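# Set lighting desk channel faders to taped levels

## Task

Move every channel fader on the lighting desk to the level marked on the tape strip above that fader, and make sure the master fader finishes at the same level it started at.

## Robot and tools

Robot: two arms, left_arm and right_arm, each with a two-finger gripper. Bases in the scene frame: left_arm at (+0.020, +0.360, +0.048) m, right_arm at (+0.048, -0.524, +0.048) m, both turned only slightly about z. Scene frame: origin at table-top height midway between the nominal bases, +x out over the table, +z up, left_arm on the +y side. Image left and right do not match arm names. A camera stand sits behind the arms.

Gripper geometry: fingers point along the gripper's +z and close along its x. end_effector_position is the point between the pads; fingertips extend 9.3 mm past it. The housing starts 38 mm behind that point, is 201 mm long across the closing direction and 46 mm wide. A block on a post juts about 12 cm toward the gripper's -y and rotates with it; keep it clear of the desk.

The 18-number row (used by execute_actions and move): nine numbers per arm, left first then right: dx, dy, dz, rx, ry, rz, gripper position, force_limit, speed. All lie in [-1, 1], and both arms must always be filled in. dx..rz are offsets, not poses: they count from that arm's Hand target as it stands when the call (or action) begins, along the scene frame axes; rotation turns about the Hand target's position, and rx, ry, rz form a single rotation vector. Scale: 1.0 = 0.6 m or 180 degrees. Every row of one call counts from the same start, not from the previous row; sending an offset again moves the arm further. Six zeros re-command the current Hand target. Gripper numbers are absolute settings: position +1 open (80 mm gap), about -0.90 pads touching, -1 grip until stopped; force_limit -1 about 15 N to +1 about 35 N per pad; speed -1 5 mm/s to +1 100 mm/s. A 0 in a gripper slot is a real command, so resend the previous gripper numbers to leave a gripper unchanged. A new force_limit or speed on stopped fingers only applies with a position changed by at least 0.01.

execute_actions(actions, cameras): actions is a list of actions; each action is a table of up to 15 rows, one row per 1/30 s step; a short table repeats its last row to fill 15 steps. An empty list returns state plus all camera images. cameras: list of names (cam_high, cam_left_wrist, cam_right_wrist), ["all"], or []; an unknown name voids the call.

move(target, speed, blend, stop_force, zero, blocking, cameras): drives each gripper in a straight line toward its offset target. target is one 18-number row or a list of up to 15 rows, all offsets from the same starting Hand targets. speed in m/s, 0.002 to 3.6, default 0.25 (rotation up to twice that in rad/s), one value or one per target. blend in m rounds corners in a list; 0 stops at each. stop_force in N, 3 to 120, same for both arms: an arm's path ends once its wrist sensor feels that much push against its motion, then it backs off slightly but still presses somewhat. Do not use it when rotating the gripper, and omit it when pulling away from a contact. zero (only with stop_force) true re-zeros before the move; false accumulates from the last zero. blocking=false returns after about 0.5 s while motion continues (not allowed with stop_force). Paths do not avoid obstacles or the other arm; avoid routes near an arm's own base. The result adds a move: line such as done, off_target, moving, held or fault; limits=paced means a commanded pose was clipped, limits=held means steps were withheld. done does not prove nothing was disturbed.

wait(seconds 0 to 10): arms keep their last command. stop: brakes a running move (needs some distance). zoom_image(camera, region [x0, y0, x1, y1] pixels, max 504x504): closer look at the newest image, useful for reading tape labels and fader positions. zero_wrist_force(arm): subtracts the current wrist reading. finished_scene(scene): ends the scene with its number; call nothing after it in that reply. The faders must stay at their levels without the robot holding them.

Results: end_effector_position (m), end_effector_quat_wxyz and velocities in the scene frame; printed positions can be off by a few cm. Hand target is the last commanded pose after clipping; grippers often stop short of it, so send the remainder as an offset. Joint velocities may read within noise. Wrist force/torque are in the gripper's own axes, reading the surface's push into the arm; a third line shows the peak since the last display. is_grasped 1 means fingers stopped on an object; width_mm is the pad gap. Tool commands show current gripper commands. Joint torques include the arm's weight and have offsets. MOTOR HOT appears at 70 °C; 85 °C brakes that arm for 30 to 60 s.

Control notes: commanded orientation is clipped to within 32 degrees of the measured one per step; motion lags commands by about 0.09 s or 0.17 to 0.22 s, and fast moves overshoot. The clearance check may block commands bringing the arms close, but does not always prevent contact.

Avoid: pressing hard on the desk or faders. Arms are stiff, so a target even slightly beyond a firm surface can cause a fault stop; approach slowly with stop_force and small overshoot. Contact torque at a joint limit (wrist joints about 21 N m, others 136 N m) or an external force near 150 N (±25) stops the arm for 10 s. Never let the arms hit or pinch each other, do not knock the master fader, and never let anything fall off the table. Stretched arms and sustained pushing heat motors.

Each tool is called after "Call:" by a JSON object that holds its "op" and its "data".

## Session

Call:
{"op": "execute_actions", "data": {"actions": []}}

Scene clock: 0.00 s.
left_arm: end_effector_position=(+0.0585, +0.0189, +0.2558) width_mm=79.8 is_grasped=0 end_effector_quat_wxyz=(+0.490, -0.204, +0.760, +0.376) | right_arm: end_effector_position=(+0.7873, -0.1974, +0.2943) width_mm=80.2 is_grasped=0 end_effector_quat_wxyz=(+0.021, +0.029, +0.967, -0.251)
Joint positions: left_arm=[-1.968 -1.232 1.79 -0.803 -1.359 2.016] | right_arm=[3.846 -2.596 -0.331 -2.105 1.167 -0.757]
Joint velocities: within noise
Joint torques (N m): no reading
Motor temperatures (°C): left_arm=[32 32 32 32 35 40] | right_arm=[32 28 28 37 35 30]
Wrist force (N): no reading
Wrist torque (N m): no reading
Wrist force, peak (N): no reading
Hand target: left_arm +0.0585, +0.0189, +0.2558; +0.490, -0.204, +0.760, +0.376 | right_arm +0.7873, -0.1974, +0.2943; +0.021, +0.029, +0.967, -0.251
Tool commands: left_gripper/position=+0.996 left_gripper/force_limit=+1.0 left_gripper/speed=+1.0 right_gripper/position=+1.0 right_gripper/force_limit=+1.0 right_gripper/speed=+1.0

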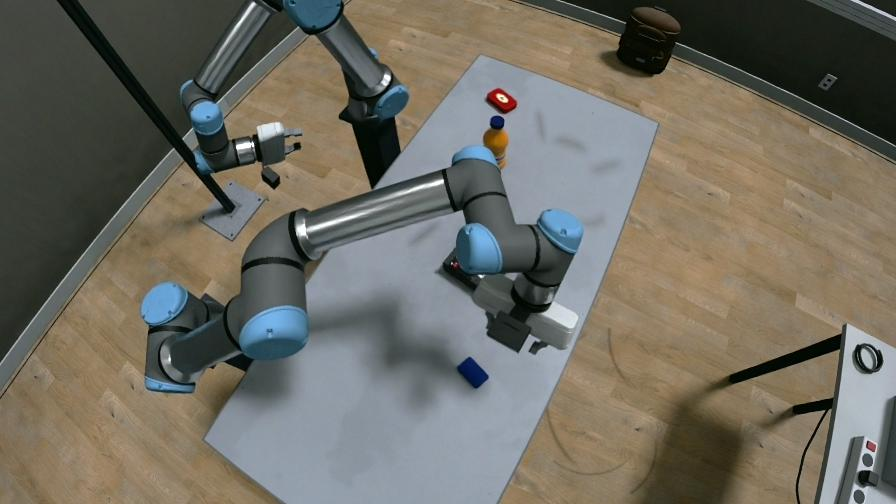

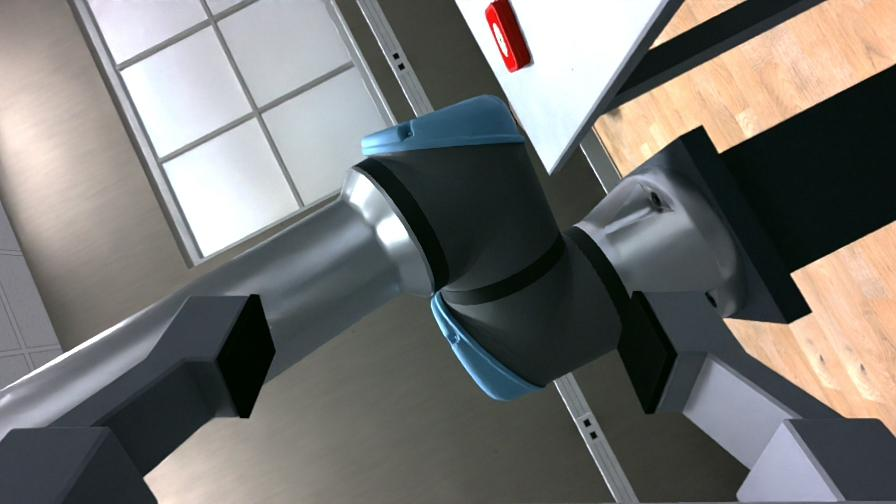

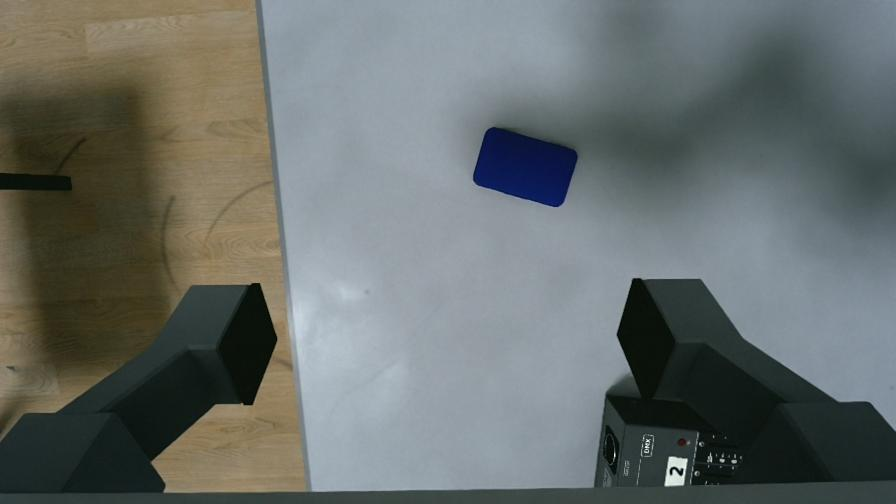

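Call:
{"op": "zoom_image", "data": {"camera": "cam_high", "region": [400, 200, 600, 312]}}

Call:
{"op": "zoom_image", "data": {"camera": "cam_right_wrist", "region": [580, 364, 832, 504]}}

Scaled by 2.520 from the camera's 896x504 image, which has a finer 1280x720 frame.

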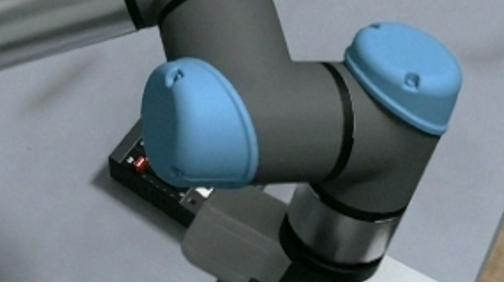

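Scaled by 2.000 from the camera's 896x504 image, which has a finer 1280x720 frame.

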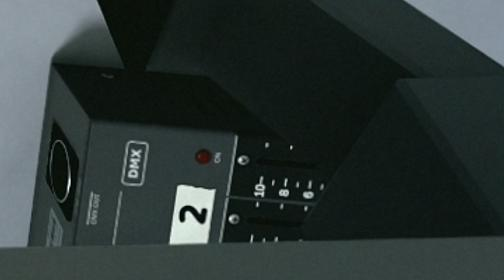

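Call:
{"op": "move", "data": {"target": [0,0,0,0,0,0,0.996,1,1,-0.278,0.378,0.093,0,0,0,1,1,1], "cameras": ["all"]}}

Scene clock: 2.63 s.
left_arm: end_effector_position=(+0.0585, +0.0189, +0.2558) width_mm=79.8 is_grasped=0 end_effector_quat_wxyz=(+0.490, -0.204, +0.760, +0.376) | right_arm: end_effector_position=(+0.6198, +0.0282, +0.3494) width_mm=80.2 is_grasped=0 end_effector_quat_wxyz=(+0.071, +0.015, +0.977, -0.202)
Joint positions: left_arm=[-1.968 -1.232 1.79 -0.803 -1.359 2.016] | right_arm=[4.182 -2.663 -0.035 -2.303 1.246 -0.468]
Joint torques (N m): left_arm=[-0.97 -34.02 -17.41 0.87 0.22 -0.21] | right_arm=[13.03 75.76 32.43 4.09 0.45 1.32]
Wrist force (N): left_arm=[-0.1 0.1 -0.2] | right_arm=[0.0 0.5 -0.5]
Wrist torque (N m): left_arm=[0.01 0.02 -0.01] | right_arm=[0.06 -0.06 -0.02]
Wrist force, peak (N): left_arm=[-0.5 -0.3 0.0] | right_arm=[2.2 1.8 -1.3]
Hand target: left_arm +0.0585, +0.0189, +0.2558; +0.490, -0.204, +0.760, +0.376 | right_arm +0.6205, +0.0294, +0.3501; +0.021, +0.029, +0.967, -0.251
Off the commanded pose: left_arm 0.000 m, 0 deg | right_arm 0.002 m, 8 deg.
elbow stopped short (right arm): the move would have taken joint 3 (elbow) straighter than the controller allows.
move: off_target (right_arm)
camera_calibration:
cam_right_wrist: T_world_to_cam=[[-0.990171, 0.010625, -0.139458, 0.660356], [-0.018233, 0.978795, 0.204029, -0.0713127], [0.138669, 0.204566, -0.968981, 0.343782], [0, 0, 0, 1]] pos_world=[0.604894, -0.00754204, 0.43976]

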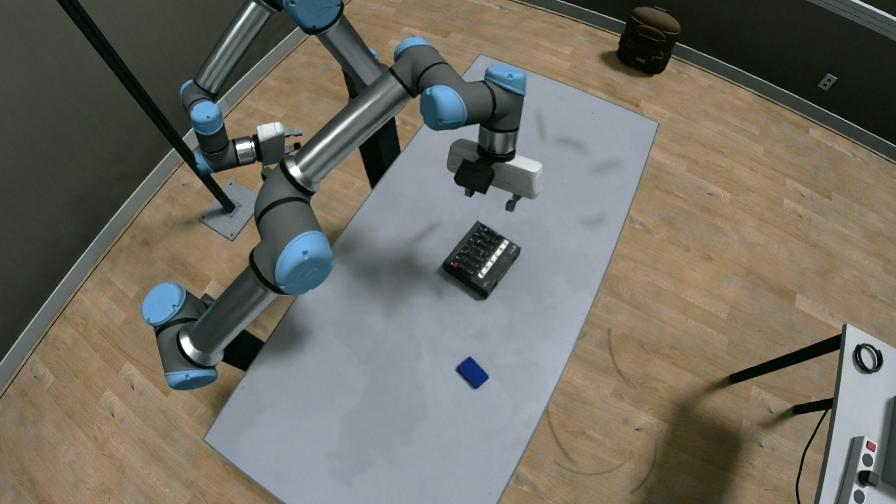

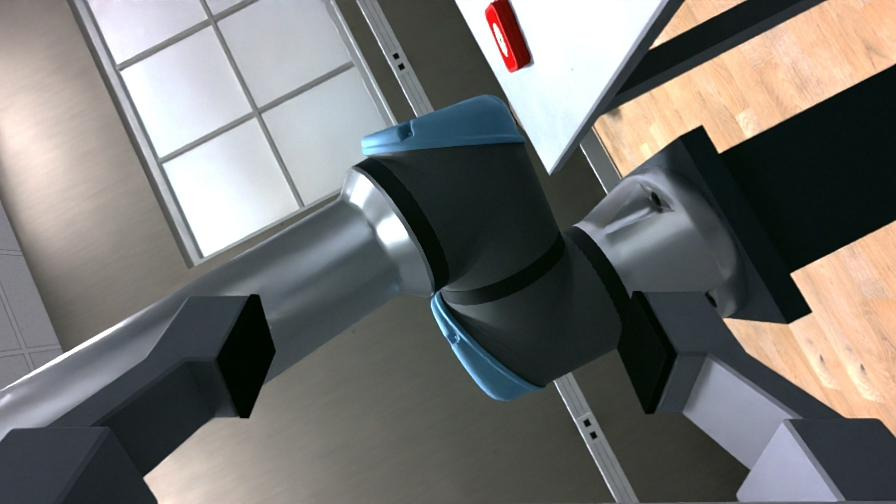

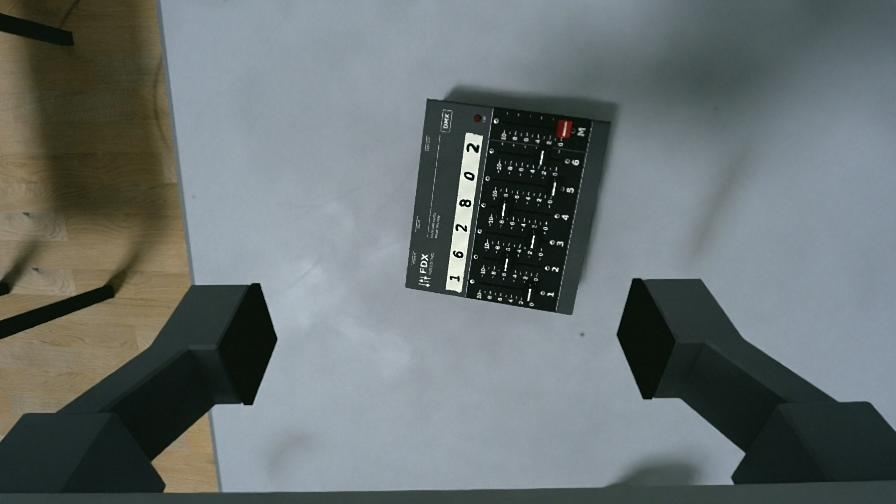

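Call:
{"op": "zoom_image", "data": {"camera": "cam_right_wrist", "region": [390, 85, 630, 220]}}

Call:
{"op": "zoom_image", "data": {"camera": "cam_right_wrist", "region": [390, 190, 630, 325]}}

Scaled by 2.100 from the camera's 896x504 image, which has a finer 1280x720 frame.

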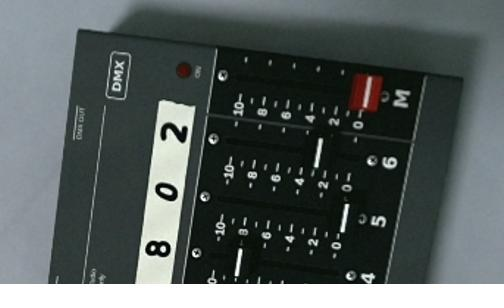

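Scaled by 2.100 from the camera's 896x504 image, which has a finer 1280x720 frame.

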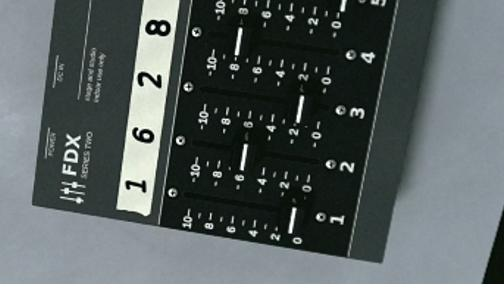

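Call:
{"op": "zoom_image", "data": {"camera": "cam_right_wrist", "region": [0, 252, 448, 504]}}

Call:
{"op": "zoom_image", "data": {"camera": "cam_right_wrist", "region": [540, 240, 896, 440]}}

Call:
{"op": "zoom_image", "data": {"camera": "cam_high", "region": [420, 100, 600, 220]}}

Scaled by 1.125 from the camera's 896x504 image, which has a finer 1280x720 frame.

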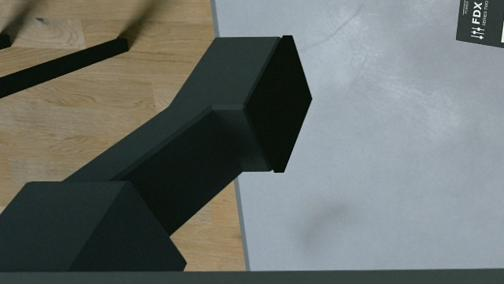

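Scaled by 1.416 from the camera's 896x504 image, which has a finer 1280x720 frame.

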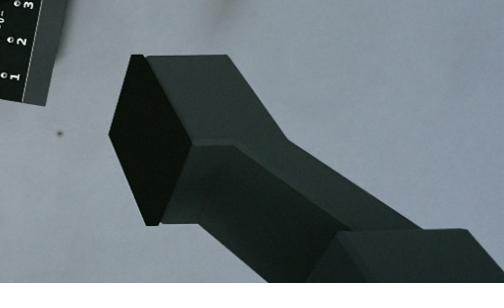

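Scaled by 2.800 from the camera's 896x504 image, which has a finer 1280x720 frame.

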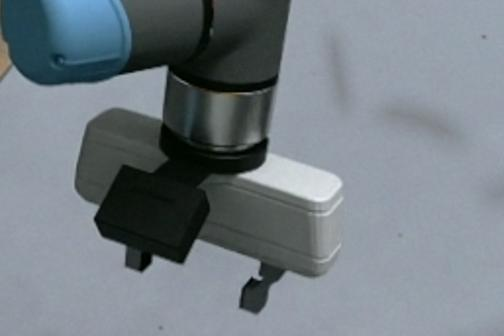

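Call:
{"op": "zoom_image", "data": {"camera": "cam_high", "region": [430, 210, 534, 310]}}

Scaled by 4.846 from the camera's 896x504 image, which has a finer 1280x720 frame.

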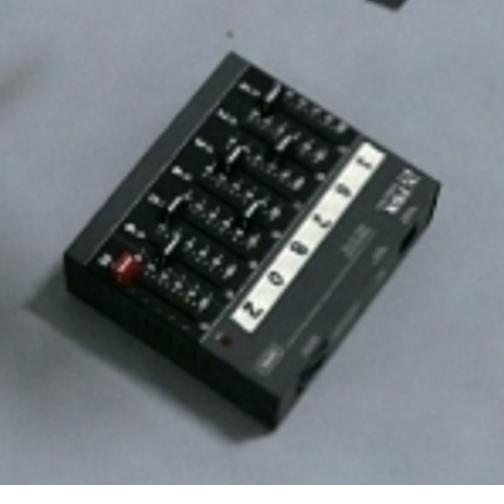

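Call:
{"op": "move", "data": {"target": [0,0,0,0,0,0,0.996,1,1,-0.0658,-0.0457,-0.3268,0.157,-0.0456,-0.0096,1,1,1], "cameras": ["cam_right_wrist"]}}

Scene clock: 10.00 s.
left_arm: end_effector_position=(+0.0585, +0.0189, +0.2558) width_mm=79.8 is_grasped=0 end_effector_quat_wxyz=(+0.490, -0.204, +0.760, +0.376) | right_arm: end_effector_position=(+0.5811, +0.0020, +0.1540) width_mm=80.2 is_grasped=0 end_effector_quat_wxyz=(+0.078, +0.065, +0.995, -0.005)
Joint positions: left_arm=[-1.968 -1.232 1.79 -0.803 -1.359 2.016] | right_arm=[4.155 -2.253 -1.363 -1.029 1.429 -0.447]
Joint torques (N m): left_arm=[-1.23 -32.79 -17.2 0.91 0.21 -0.24] | right_arm=[12.97 64.06 14.93 5.26 -0.76 -1.13]
Wrist force (N): left_arm=[-0.2 0.2 0.1] | right_arm=[0.1 0.4 -0.9]
Wrist torque (N m): left_arm=[0.02 0.03 0.00] | right_arm=[0.01 -0.05 0.10]
Wrist force, peak (N): left_arm=[-0.6 0.1 -0.2] | right_arm=[0.6 0.3 -2.3]
Hand target: left_arm +0.0585, +0.0189, +0.2558; +0.490, -0.204, +0.760, +0.376 | right_arm +0.5811, +0.0020, +0.1540; +0.078, +0.065, +0.995, -0.005
Off the commanded pose: left_arm 0.000 m, 0 deg | right_arm 0.000 m, 0 deg.
move: done
camera_calibration:
cam_right_wrist: T_world_to_cam=[[-0.979725, 0.136043, -0.147075, 0.589837], [0.0284303, 0.821079, 0.570106, -0.0896661], [0.198319, 0.554365, -0.8083, 0.105071], [0, 0, 0, 1]] pos_world=[0.55959, -0.0648678, 0.222798]
Images, in order (width x height): cam_right_wrist 896x504.

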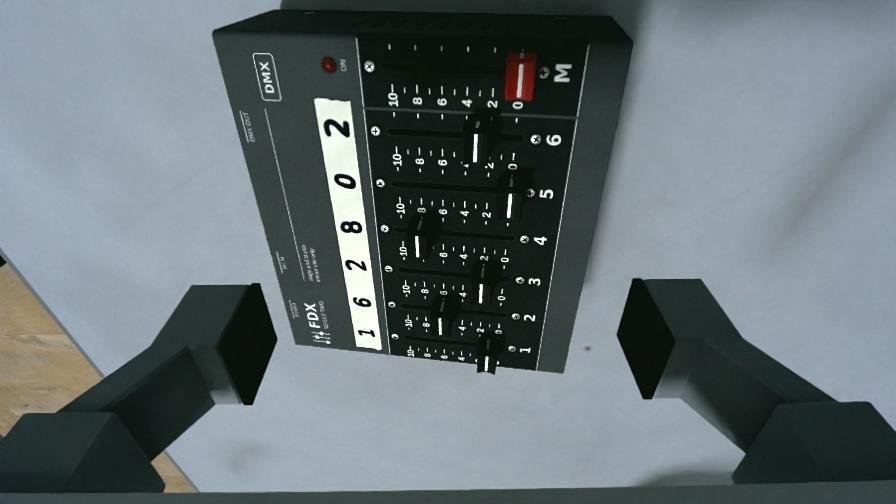

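Call:
{"op": "zoom_image", "data": {"camera": "cam_right_wrist", "region": [340, 30, 600, 200]}}

Call:
{"op": "zoom_image", "data": {"camera": "cam_right_wrist", "region": [340, 180, 600, 380]}}

Scaled by 1.938 from the camera's 896x504 image, which has a finer 1280x720 frame.

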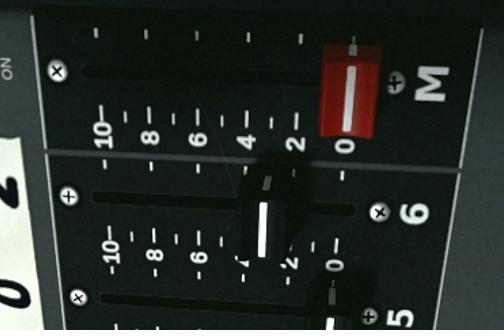

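Scaled by 1.938 from the camera's 896x504 image, which has a finer 1280x720 frame.

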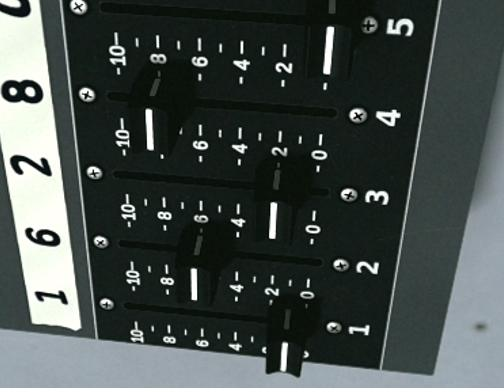

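Call:
{"op": "move", "data": {"target": [0,0,0,0,0,0,0.996,1,1,-0.0018,-0.005,-0.09,0.00653,0.04937,0,-0.25,-1,1], "speed": 0.15, "cameras": ["cam_right_wrist"]}}

Scene clock: 18.30 s.
left_arm: end_effector_position=(+0.0585, +0.0189, +0.2558) width_mm=79.8 is_grasped=0 end_effector_quat_wxyz=(+0.490, -0.204, +0.760, +0.376) | right_arm: end_effector_position=(+0.5800, -0.0010, +0.1001) width_mm=27.5 is_grasped=0 end_effector_quat_wxyz=(+0.000, +0.065, +0.998, +0.000)
Joint positions: left_arm=[-1.968 -1.232 1.79 -0.803 -1.359 2.016] | right_arm=[4.113 -2.341 -1.332 -1.039 1.57 -0.485]
Joint torques (N m): left_arm=[-0.65 -32.82 -17.79 0.81 0.45 -0.35] | right_arm=[-12.08 47.44 30.3 0.28 0.97 -0.85]
Wrist force (N): left_arm=[-0.1 0.0 -0.3] | right_arm=[0.3 0.7 -1.0]
Wrist torque (N m): left_arm=[0.01 0.01 0.00] | right_arm=[0.03 -0.08 0.08]
Wrist force, peak (N): left_arm=[-0.7 -0.1 -0.4] | right_arm=[0.2 0.8 -2.1]
Hand target: left_arm +0.0585, +0.0189, +0.2558; +0.490, -0.204, +0.760, +0.376 | right_arm +0.5800, -0.0010, +0.1000; +0.000, +0.065, +0.998, +0.000
Off the commanded pose: left_arm 0.000 m, 0 deg | right_arm 0.000 m, 0 deg.
move: done
camera_calibration:
cam_right_wrist: T_world_to_cam=[[-0.990462, 0.137531, 0.00839067, 0.571971], [0.117244, 0.809239, 0.575661, -0.108521], [0.072381, 0.571154, -0.817645, 0.137356], [0, 0, 0, 1]] pos_world=[0.569297, -0.0692954, 0.169981]
Images, in order (width x height): cam_right_wrist 896x504.

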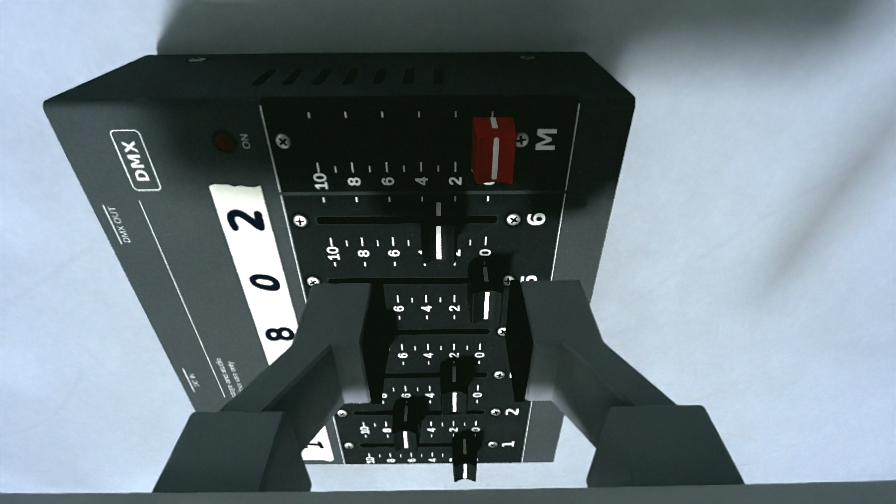

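Call:
{"op": "zoom_image", "data": {"camera": "cam_right_wrist", "region": [280, 90, 580, 290]}}

Call:
{"op": "zoom_image", "data": {"camera": "cam_right_wrist", "region": [300, 260, 600, 480]}}

Scaled by 1.680 from the camera's 896x504 image, which has a finer 1280x720 frame.

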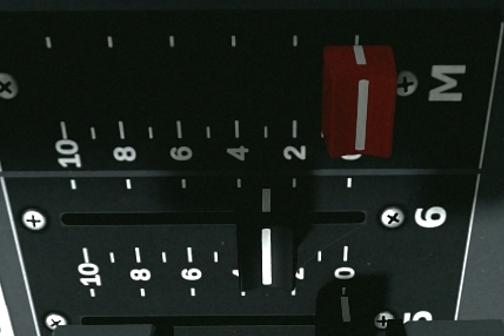

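Scaled by 1.680 from the camera's 896x504 image, which has a finer 1280x720 frame.

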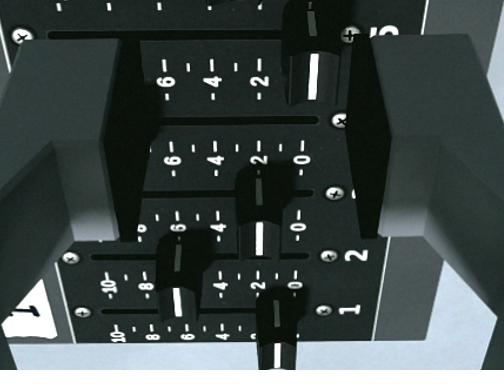

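Call:
{"op": "zoom_image", "data": {"camera": "cam_right_wrist", "region": [340, 270, 440, 420]}}

Call:
{"op": "zoom_image", "data": {"camera": "cam_right_wrist", "region": [460, 270, 560, 420]}}

Scaled by 3.360 from the camera's 896x504 image, which has a finer 1280x720 frame.

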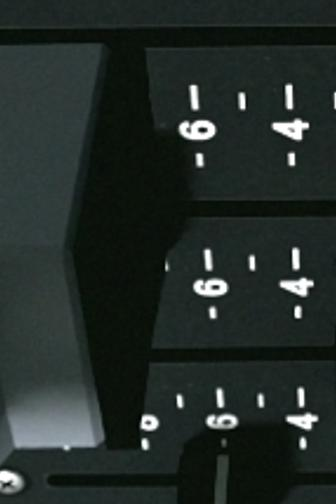

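Scaled by 3.360 from the camera's 896x504 image, which has a finer 1280x720 frame.

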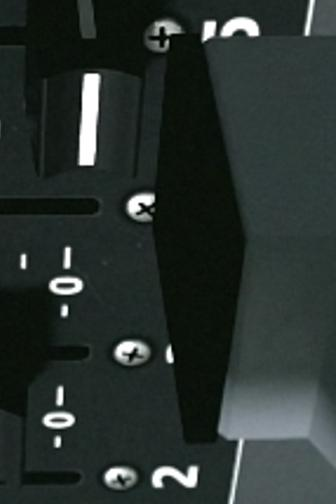

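Call:
{"op": "move", "data": {"target": [0,0,0,0,0,0,0.996,1,1,0.00333,-0.00183,-0.05,0,0,0,-0.25,-1,1], "speed": 0.08, "stop_force": 6, "cameras": ["cam_right_wrist"]}}

Scene clock: 21.63 s.
left_arm: end_effector_position=(+0.0585, +0.0189, +0.2558) width_mm=79.8 is_grasped=0 end_effector_quat_wxyz=(+0.490, -0.204, +0.760, +0.376) | right_arm: end_effector_position=(+0.5820, -0.0021, +0.0700) width_mm=27.5 is_grasped=0 end_effector_quat_wxyz=(+0.000, +0.065, +0.998, +0.000)
Joint positions: left_arm=[-1.968 -1.232 1.79 -0.803 -1.359 2.016] | right_arm=[4.11 -2.381 -1.346 -0.985 1.571 -0.488]
Joint torques (N m): left_arm=[-0.62 -33.4 -17.74 0.82 0.36 -0.45] | right_arm=[-12.57 46.3 13.09 5.17 1.04 -1.04]
Wrist force (N): left_arm=[-0.4 0.0 0.1] | right_arm=[0.3 0.8 -0.9]
Wrist torque (N m): left_arm=[0.01 0.05 0.00] | right_arm=[0.05 -0.08 0.06]
Wrist force, peak (N): left_arm=[-0.5 0.0 -0.4] | right_arm=[0.3 1.2 -1.8]
Hand target: left_arm +0.0585, +0.0189, +0.2558; +0.490, -0.204, +0.760, +0.376 | right_arm +0.5820, -0.0021, +0.0700; +0.000, +0.065, +0.998, +0.000
Off the commanded pose: left_arm 0.000 m, 0 deg | right_arm 0.000 m, 0 deg.
move: done
camera_calibration:
cam_right_wrist: T_world_to_cam=[[-0.990461, 0.137519, 0.00874811, 0.574305], [0.11744, 0.809232, 0.575631, -0.090647], [0.0720807, 0.571167, -0.817663, 0.113404], [0, 0, 0, 1]] pos_world=[0.571298, -0.0703955, 0.139881]
Images, in order (width x height): cam_right_wrist 896x504.

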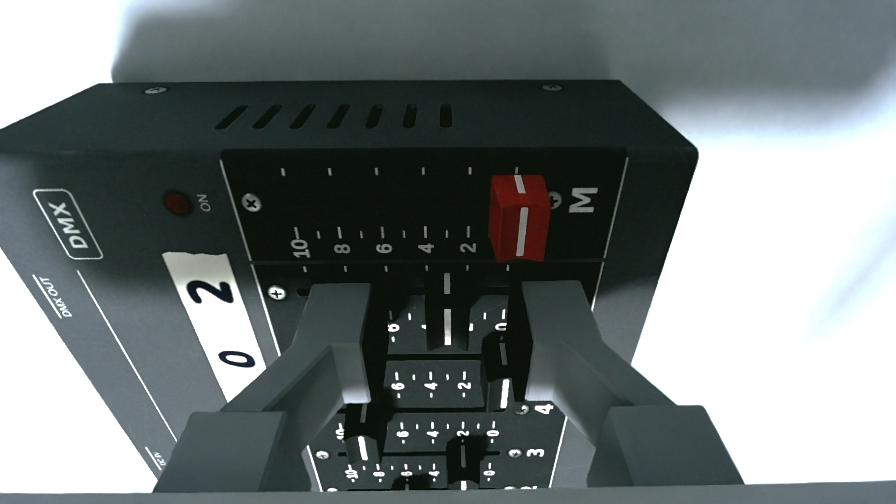

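Call:
{"op": "move", "data": {"target": [0,0,0,0,0,0,0.996,1,1,0,0,-0.0133,0,0,0,-0.25,-1,1], "speed": 0.01, "stop_force": 4, "cameras": ["cam_right_wrist"]}}

Scene clock: 23.70 s.
left_arm: end_effector_position=(+0.0585, +0.0189, +0.2558) width_mm=79.8 is_grasped=0 end_effector_quat_wxyz=(+0.490, -0.204, +0.760, +0.376) | right_arm: end_effector_position=(+0.5820, -0.0021, +0.0661) width_mm=27.5 is_grasped=0 end_effector_quat_wxyz=(+0.000, +0.065, +0.998, +0.000)
Joint positions: left_arm=[-1.968 -1.232 1.79 -0.803 -1.359 2.016] | right_arm=[4.11 -2.387 -1.347 -0.978 1.571 -0.488]
Joint torques (N m): left_arm=[-0.76 -33.44 -17.43 0.73 0.46 -0.31] | right_arm=[-11.17 64.26 29.63 -0.02 -0.88 -0.36]
Wrist force (N): left_arm=[0.1 0.0 0.0] | right_arm=[0.1 1.6 -4.0]
Wrist torque (N m): left_arm=[0.01 -0.01 0.00] | right_arm=[0.02 -0.01 0.10]
Wrist force, peak (N): left_arm=[-0.5 -0.2 -0.3] | right_arm=[2.5 -2.1 -14.9]
Hand target: left_arm +0.0585, +0.0189, +0.2558; +0.490, -0.204, +0.760, +0.376 | right_arm +0.5820, -0.0021, +0.0661; +0.000, +0.065, +0.998, +0.000 (not the last commanded pose)
Off the commanded pose: left_arm 0.000 m, 0 deg | right_arm 0.004 m, 0 deg.
move: contact (right_arm)
camera_calibration:
cam_right_wrist: T_world_to_cam=[[-0.990461, 0.137519, 0.00874811, 0.574339], [0.11744, 0.809232, 0.575631, -0.0884021], [0.0720807, 0.571167, -0.817663, 0.110215], [0, 0, 0, 1]] pos_world=[0.571298, -0.0703955, 0.135981]
Images, in order (width x height): cam_right_wrist 896x504.

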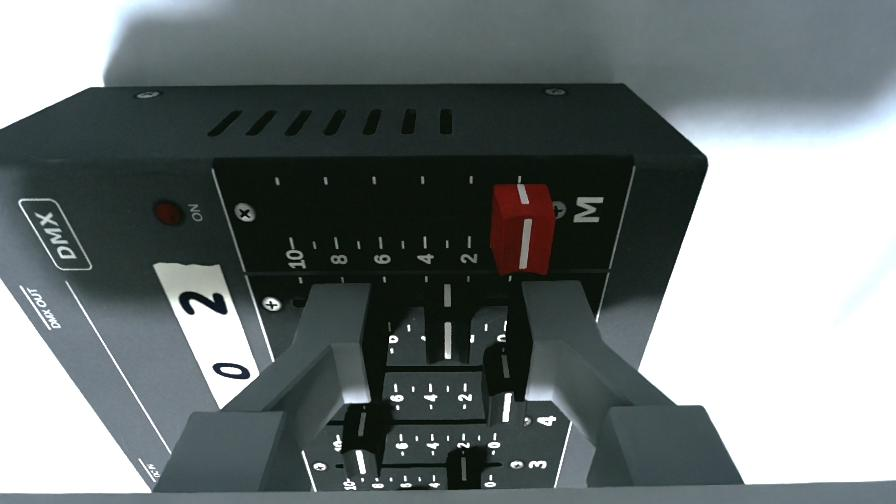

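Call:
{"op": "move", "data": {"target": [[0,0,0,0,0,0,0.996,1,1,0,0,0.0045,0,0,0,-0.25,-1,1],[0,0,0,0,0,0,0.996,1,1,0,0,0.0045,0,0,0,-1,-1,-0.6]], "speed": 0.05, "cameras": ["cam_right_wrist"]}}

Scene clock: 25.60 s.
left_arm: end_effector_position=(+0.0585, +0.0189, +0.2558) width_mm=79.8 is_grasped=0 end_effector_quat_wxyz=(+0.490, -0.204, +0.760, +0.376) | right_arm: end_effector_position=(+0.5820, -0.0021, +0.0688) width_mm=9.7 is_grasped=1 end_effector_quat_wxyz=(+0.000, +0.065, +0.998, +0.000)
Joint positions: left_arm=[-1.968 -1.232 1.79 -0.803 -1.359 2.016] | right_arm=[4.11 -2.383 -1.346 -0.983 1.571 -0.488]
Joint torques (N m): left_arm=[-1.21 -32.9 -17.66 0.61 0.34 -0.46] | right_arm=[-11.28 66.6 32.33 0.7 -0.83 0.72]
Wrist force (N): left_arm=[-0.1 -0.1 -0.1] | right_arm=[0.9 0.3 -1.0]
Wrist torque (N m): left_arm=[-0.01 0.02 0.00] | right_arm=[0.05 -0.07 0.07]
Wrist force, peak (N): left_arm=[-0.2 0.3 -0.5] | right_arm=[0.0 1.8 -4.6]
Hand target: left_arm +0.0585, +0.0189, +0.2558; +0.490, -0.204, +0.760, +0.376 | right_arm +0.5820, -0.0021, +0.0688; +0.000, +0.065, +0.998, +0.000
Off the commanded pose: left_arm 0.000 m, 0 deg | right_arm 0.000 m, 0 deg.
move: done
camera_calibration:
cam_right_wrist: T_world_to_cam=[[-0.990461, 0.137519, 0.00874811, 0.574315], [0.11744, 0.809232, 0.575631, -0.0899563], [0.0720807, 0.571167, -0.817663, 0.112422], [0, 0, 0, 1]] pos_world=[0.571298, -0.0703955, 0.138681]
Images, in order (width x height): cam_right_wrist 896x504.

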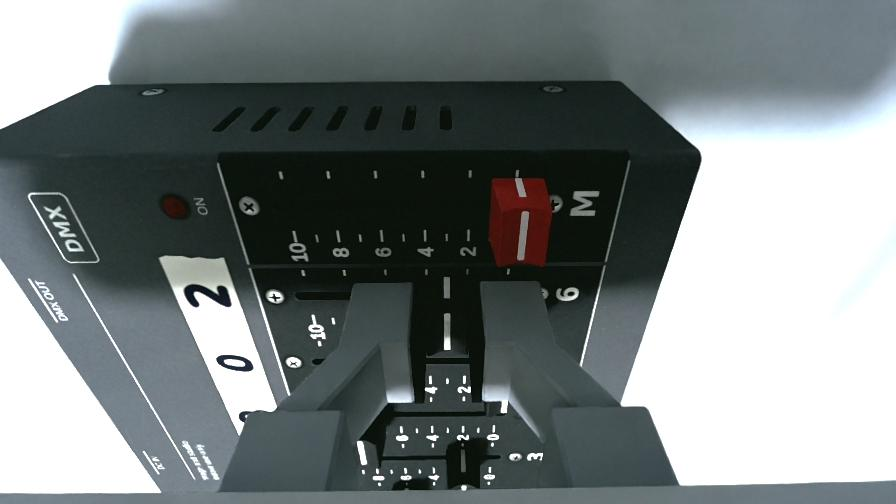

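Call:
{"op": "zoom_image", "data": {"camera": "cam_right_wrist", "region": [290, 230, 590, 380]}}

Scaled by 1.680 from the camera's 896x504 image, which has a finer 1280x720 frame.

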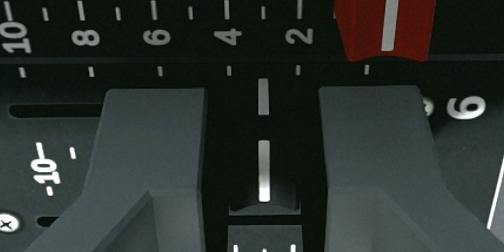

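Call:
{"op": "move", "data": {"target": [0,0,0,0,0,0,0.996,1,1,-0.00735,0.001,0,0,0,0,-1,-1,-0.6], "speed": 0.04, "cameras": ["cam_right_wrist"]}}

Call:
{"op": "zoom_image", "data": {"camera": "cam_right_wrist", "region": [290, 230, 590, 380]}}

Scene clock: 26.90 s.
left_arm: end_effector_position=(+0.0585, +0.0189, +0.2558) width_mm=79.8 is_grasped=0 end_effector_quat_wxyz=(+0.490, -0.204, +0.760, +0.376) | right_arm: end_effector_position=(+0.5777, -0.0015, +0.0688) width_mm=9.7 is_grasped=1 end_effector_quat_wxyz=(+0.000, +0.065, +0.998, +0.000)
Joint positions: left_arm=[-1.968 -1.232 1.79 -0.803 -1.359 2.016] | right_arm=[4.115 -2.378 -1.357 -0.978 1.571 -0.483]
Joint torques (N m): left_arm=[-0.94 -32.74 -17.45 0.81 0.48 -0.55] | right_arm=[16.21 68.7 14.55 4.88 -0.51 1.35]
Wrist force (N): left_arm=[-0.4 0.1 -0.2] | right_arm=[-2.1 0.0 -0.4]
Wrist torque (N m): left_arm=[0.00 0.04 0.00] | right_arm=[0.04 -0.08 0.09]
Wrist force, peak (N): left_arm=[-0.5 0.2 0.0] | right_arm=[-2.0 3.2 2.2]
Hand target: left_arm +0.0585, +0.0189, +0.2558; +0.490, -0.204, +0.760, +0.376 | right_arm +0.5776, -0.0015, +0.0688; +0.000, +0.065, +0.998, +0.000
Off the commanded pose: left_arm 0.000 m, 0 deg | right_arm 0.000 m, 0 deg.
move: done
camera_calibration:
cam_right_wrist: T_world_to_cam=[[-0.990461, 0.137519, 0.00874811, 0.569974], [0.11744, 0.809232, 0.575631, -0.0899368], [0.0720807, 0.571167, -0.817663, 0.11239], [0, 0, 0, 1]] pos_world=[0.566998, -0.0697955, 0.138681]
Images, in order (width x height): cam_right_wrist 896x504.

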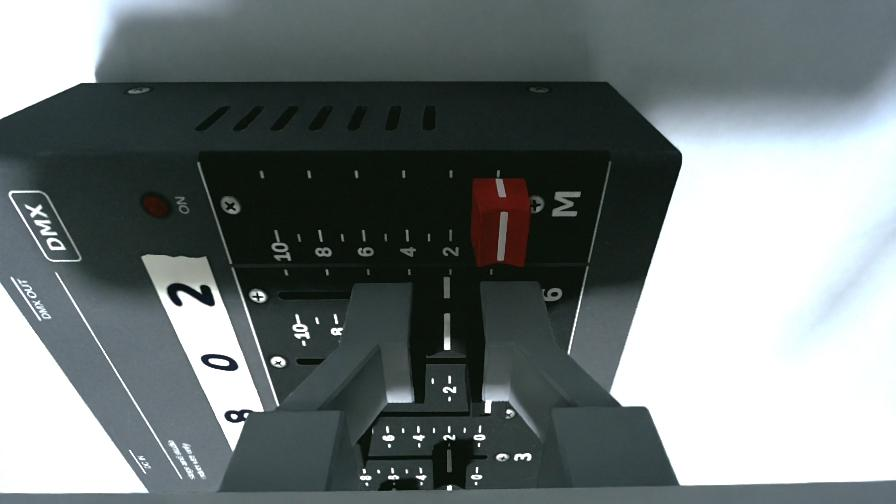

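Scaled by 1.680 from the camera's 896x504 image, which has a finer 1280x720 frame.

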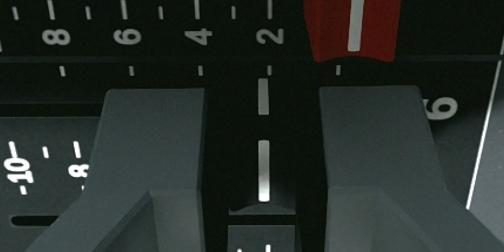

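Call:
{"op": "move", "data": {"target": [0,0,0,0,0,0,0.996,1,1,-0.0012,0.00017,0,0,0,0,-1,-1,-0.6], "speed": 0.04, "cameras": ["cam_right_wrist"]}}

Call:
{"op": "zoom_image", "data": {"camera": "cam_right_wrist", "region": [290, 230, 590, 380]}}

Scene clock: 28.07 s.
left_arm: end_effector_position=(+0.0585, +0.0189, +0.2558) width_mm=79.8 is_grasped=0 end_effector_quat_wxyz=(+0.490, -0.204, +0.760, +0.376) | right_arm: end_effector_position=(+0.5769, -0.0014, +0.0688) width_mm=9.7 is_grasped=1 end_effector_quat_wxyz=(+0.000, +0.065, +0.998, +0.000)
Joint positions: left_arm=[-1.968 -1.232 1.79 -0.803 -1.359 2.016] | right_arm=[4.116 -2.377 -1.359 -0.977 1.571 -0.481]
Joint torques (N m): left_arm=[-0.87 -33.54 -17.33 0.68 0.4 -0.66] | right_arm=[15.49 67.88 14.05 5.02 -0.61 1.34]
Wrist force (N): left_arm=[-0.3 0.1 0.1] | right_arm=[-2.4 -0.5 0.7]
Wrist torque (N m): left_arm=[0.01 0.05 0.01] | right_arm=[0.03 -0.08 0.09]
Wrist force, peak (N): left_arm=[-0.6 -0.1 -0.1] | right_arm=[-2.4 -0.7 0.7]
Hand target: left_arm +0.0585, +0.0189, +0.2558; +0.490, -0.204, +0.760, +0.376 | right_arm +0.5769, -0.0014, +0.0688; +0.000, +0.065, +0.998, +0.000
Off the commanded pose: left_arm 0.000 m, 0 deg | right_arm 0.000 m, 0 deg.
move: done
camera_calibration:
cam_right_wrist: T_world_to_cam=[[-0.990461, 0.137518, 0.00874752, 0.569168], [0.117439, 0.809232, 0.575631, -0.0899232], [0.0720807, 0.571167, -0.817663, 0.11239], [0, 0, 0, 1]] pos_world=[0.566198, -0.0696955, 0.138681]
Images, in order (width x height): cam_right_wrist 896x504.

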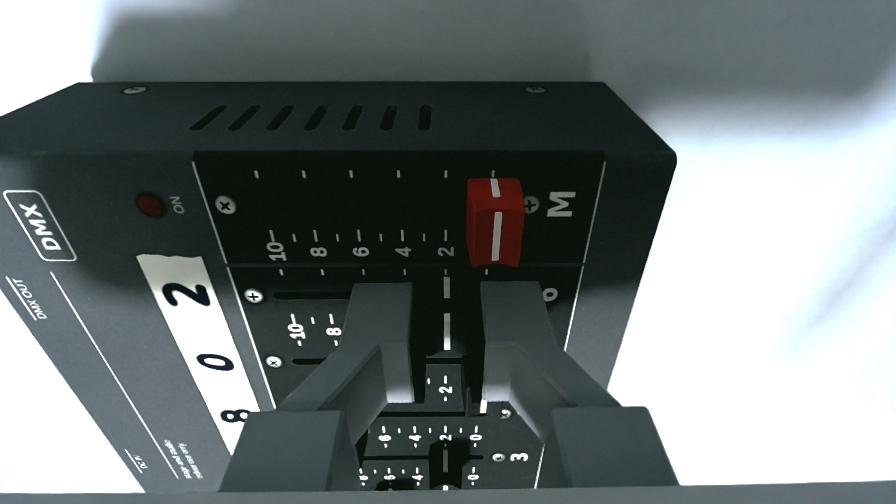

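Scaled by 1.680 from the camera's 896x504 image, which has a finer 1280x720 frame.

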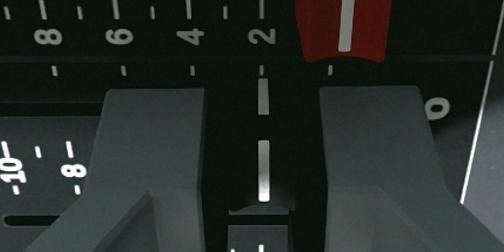

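Call:
{"op": "move", "data": {"target": [0,0,0,0,0,0,0.996,1,1,0,0,0,0,0,0,-0.25,-1,0], "speed": 0.04, "cameras": ["cam_right_wrist"]}}

Call:
{"op": "zoom_image", "data": {"camera": "cam_right_wrist", "region": [290, 230, 590, 380]}}

Scene clock: 29.00 s.
left_arm: end_effector_position=(+0.0585, +0.0189, +0.2558) width_mm=79.8 is_grasped=0 end_effector_quat_wxyz=(+0.490, -0.204, +0.760, +0.376) | right_arm: end_effector_position=(+0.5768, -0.0014, +0.0688) width_mm=27.5 is_grasped=0 end_effector_quat_wxyz=(+0.000, +0.065, +0.998, +0.000)
Joint positions: left_arm=[-1.968 -1.232 1.79 -0.803 -1.359 2.016] | right_arm=[4.116 -2.377 -1.359 -0.977 1.571 -0.481]
Joint torques (N m): left_arm=[-0.86 -33.1 -18.07 0.73 0.46 -0.55] | right_arm=[8.85 64.37 14.68 4.85 -0.64 1.43]
Wrist force (N): left_arm=[-0.2 0.3 -0.4] | right_arm=[0.3 0.5 -1.0]
Wrist torque (N m): left_arm=[0.04 0.03 0.00] | right_arm=[0.02 -0.07 0.07]
Wrist force, peak (N): left_arm=[-0.6 0.3 -0.1] | right_arm=[-2.4 -0.4 0.5]
Hand target: left_arm +0.0585, +0.0189, +0.2558; +0.490, -0.204, +0.760, +0.376 | right_arm +0.5769, -0.0014, +0.0688; +0.000, +0.065, +0.998, +0.000
Off the commanded pose: left_arm 0.000 m, 0 deg | right_arm 0.000 m, 0 deg.
move: done
camera_calibration:
cam_right_wrist: T_world_to_cam=[[-0.990461, 0.137517, 0.00874831, 0.569168], [0.117435, 0.809199, 0.575679, -0.0899298], [0.0720866, 0.571214, -0.817629, 0.112386], [0, 0, 0, 1]] pos_world=[0.566198, -0.0696955, 0.138681]
Images, in order (width x height): cam_right_wrist 896x504.

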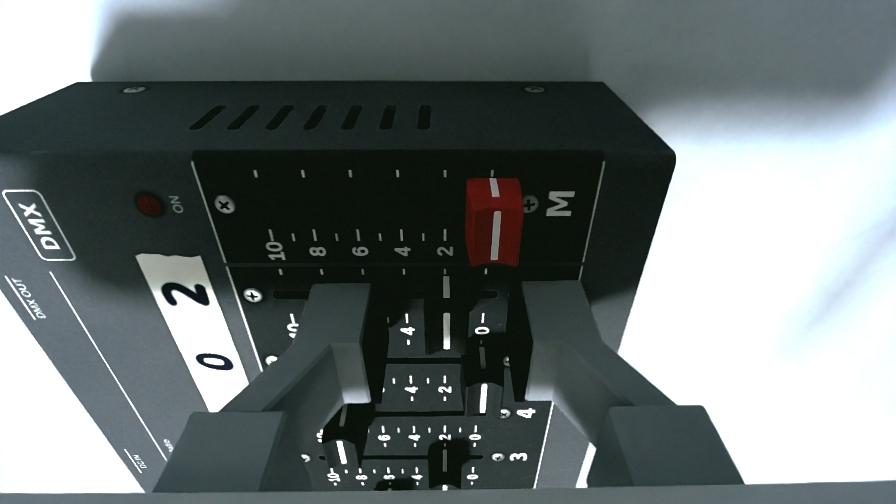

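Scaled by 1.680 from the camera's 896x504 image, which has a finer 1280x720 frame.

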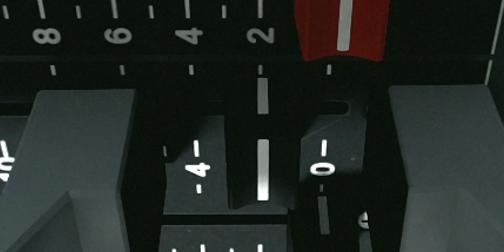

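Call:
{"op": "move", "data": {"target": [[0,0,0,0,0,0,0.996,1,1,0,0,0.05,0,0,0,-0.25,-1,0],[0,0,0,0,0,0,0.996,1,1,0.0335,0.0107,0.247,0,0,0,-0.25,-1,0]], "speed": 0.25, "blend": [0.015,0], "cameras": ["cam_right_wrist"]}}

Call:
{"op": "zoom_image", "data": {"camera": "cam_right_wrist", "region": [330, 30, 580, 170]}}

Call:
{"op": "zoom_image", "data": {"camera": "cam_right_wrist", "region": [330, 150, 580, 290]}}

Scene clock: 31.07 s.
left_arm: end_effector_position=(+0.0585, +0.0189, +0.2558) width_mm=79.8 is_grasped=0 end_effector_quat_wxyz=(+0.490, -0.204, +0.760, +0.376) | right_arm: end_effector_position=(+0.5969, +0.0050, +0.2169) width_mm=27.5 is_grasped=0 end_effector_quat_wxyz=(+0.000, +0.065, +0.998, +0.000)
Joint positions: left_arm=[-1.968 -1.232 1.79 -0.803 -1.359 2.016] | right_arm=[4.099 -2.267 -1.141 -1.304 1.571 -0.498]
Joint torques (N m): left_arm=[-0.34 -33.39 -18.21 0.76 0.52 -0.52] | right_arm=[-12.28 45.49 33.84 0.4 0.58 -1.08]
Wrist force (N): left_arm=[-0.5 0.4 0.0] | right_arm=[0.3 0.8 -1.1]
Wrist torque (N m): left_arm=[0.05 0.05 0.00] | right_arm=[0.05 -0.09 0.05]
Wrist force, peak (N): left_arm=[-0.5 0.2 0.5] | right_arm=[0.0 1.0 -2.6]
Hand target: left_arm +0.0585, +0.0189, +0.2558; +0.490, -0.204, +0.760, +0.376 | right_arm +0.5970, +0.0050, +0.2170; +0.000, +0.065, +0.998, +0.000
Off the commanded pose: left_arm 0.000 m, 0 deg | right_arm 0.000 m, 0 deg.
move: done
camera_calibration:
cam_right_wrist: T_world_to_cam=[[-0.990462, 0.137509, 0.00875948, 0.586797], [0.117429, 0.809153, 0.575744, -0.182791], [0.0720825, 0.571281, -0.817583, 0.228454], [0, 0, 0, 1]] pos_world=[0.586198, -0.0632957, 0.286881]
Images, in order (width x height): cam_right_wrist 896x504.

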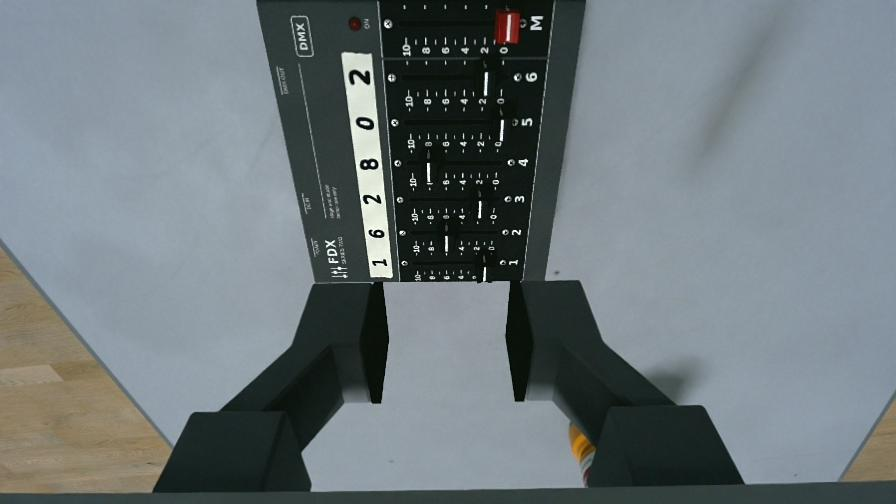

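Scaled by 2.016 from the camera's 896x504 image, which has a finer 1280x720 frame.

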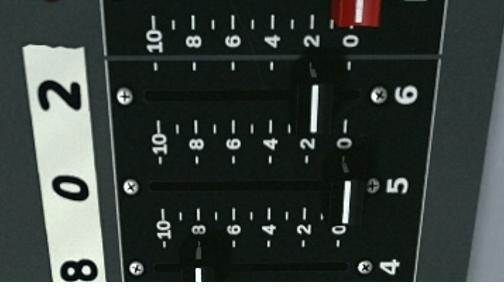

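Scaled by 2.016 from the camera's 896x504 image, which has a finer 1280x720 frame.

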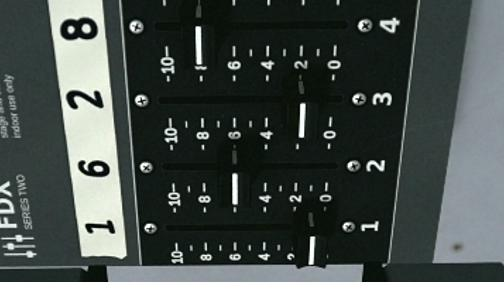

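Call:
{"op": "move", "data": {"target": [[0,0,0,0,0,0,0.996,1,1,-0.0335,-0.01,-0.203,0,0,0,-0.47,-1,-0.6],[0,0,0,0,0,0,0.996,1,1,-0.0335,-0.01,-0.2467,0,0,0,-0.47,-1,-0.6],[0,0,0,0,0,0,0.996,1,1,-0.0335,-0.01,-0.2467,0,0,0,-1,-1,-0.6],[0,0,0,0,0,0,0.996,1,1,-0.0175,-0.0122,-0.2467,0,0,0,-1,-1,-0.6],[0,0,0,0,0,0,0.996,1,1,-0.0175,-0.0122,-0.2467,0,0,0,-0.47,-1,0],[0,0,0,0,0,0,0.996,1,1,0,0,0,0,0,0,-0.47,-1,0]], "speed": [0.3,0.12,0.1,0.06,0.1,0.3], "blend": [0.02,0,0,0,0,0], "cameras": ["cam_right_wrist"]}}

Call:
{"op": "zoom_image", "data": {"camera": "cam_right_wrist", "region": [330, 30, 580, 170]}}

Scene clock: 36.30 s.
left_arm: end_effector_position=(+0.0585, +0.0189, +0.2558) width_mm=79.8 is_grasped=0 end_effector_quat_wxyz=(+0.490, -0.204, +0.760, +0.376) | right_arm: end_effector_position=(+0.5969, +0.0050, +0.2169) width_mm=18.3 is_grasped=0 end_effector_quat_wxyz=(+0.000, +0.065, +0.998, +0.000)
Joint positions: left_arm=[-1.968 -1.232 1.79 -0.803 -1.359 2.016] | right_arm=[4.099 -2.267 -1.141 -1.304 1.571 -0.498]
Joint torques (N m): left_arm=[-0.52 -33.21 -17.66 0.67 0.56 -0.64] | right_arm=[-12.77 65.89 36.43 0.06 0.59 -1.16]
Wrist force (N): left_arm=[-0.4 -0.1 -0.1] | right_arm=[0.6 0.6 -0.9]
Wrist torque (N m): left_arm=[-0.01 0.04 0.00] | right_arm=[0.02 -0.12 0.05]
Wrist force, peak (N): left_arm=[-0.7 0.3 0.1] | right_arm=[4.2 -4.3 -4.5]
Hand target: left_arm +0.0585, +0.0189, +0.2558; +0.490, -0.204, +0.760, +0.376 | right_arm +0.5970, +0.0050, +0.2170; +0.000, +0.065, +0.998, +0.000
Off the commanded pose: left_arm 0.000 m, 0 deg | right_arm 0.000 m, 0 deg.
move: done; blend cut to 0.0131 m at target 1
camera_calibration:
cam_right_wrist: T_world_to_cam=[[-0.990462, 0.137509, 0.00875948, 0.586897], [0.117429, 0.809153, 0.575744, -0.182746], [0.0720825, 0.571281, -0.817583, 0.228365], [0, 0, 0, 1]] pos_world=[0.586298, -0.0632957, 0.286781]
Images, in order (width x height): cam_right_wrist 896x504.

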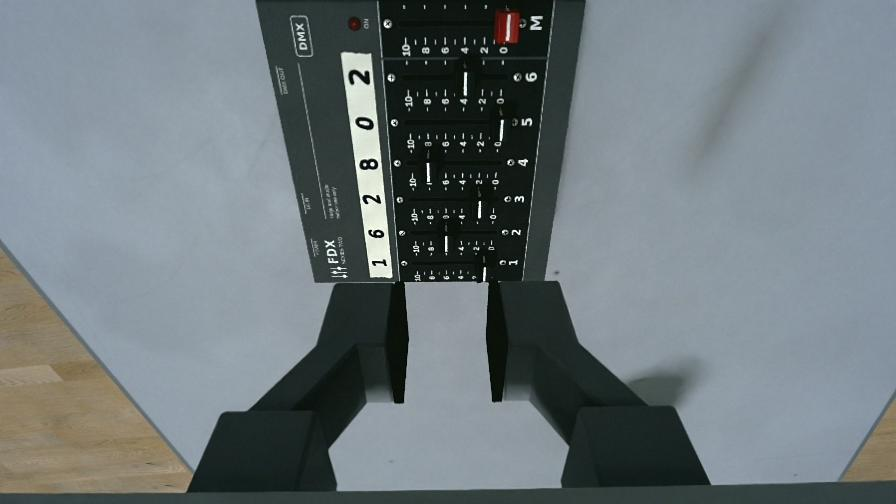

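Scaled by 2.016 from the camera's 896x504 image, which has a finer 1280x720 frame.

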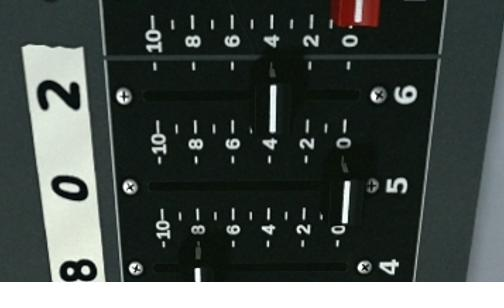

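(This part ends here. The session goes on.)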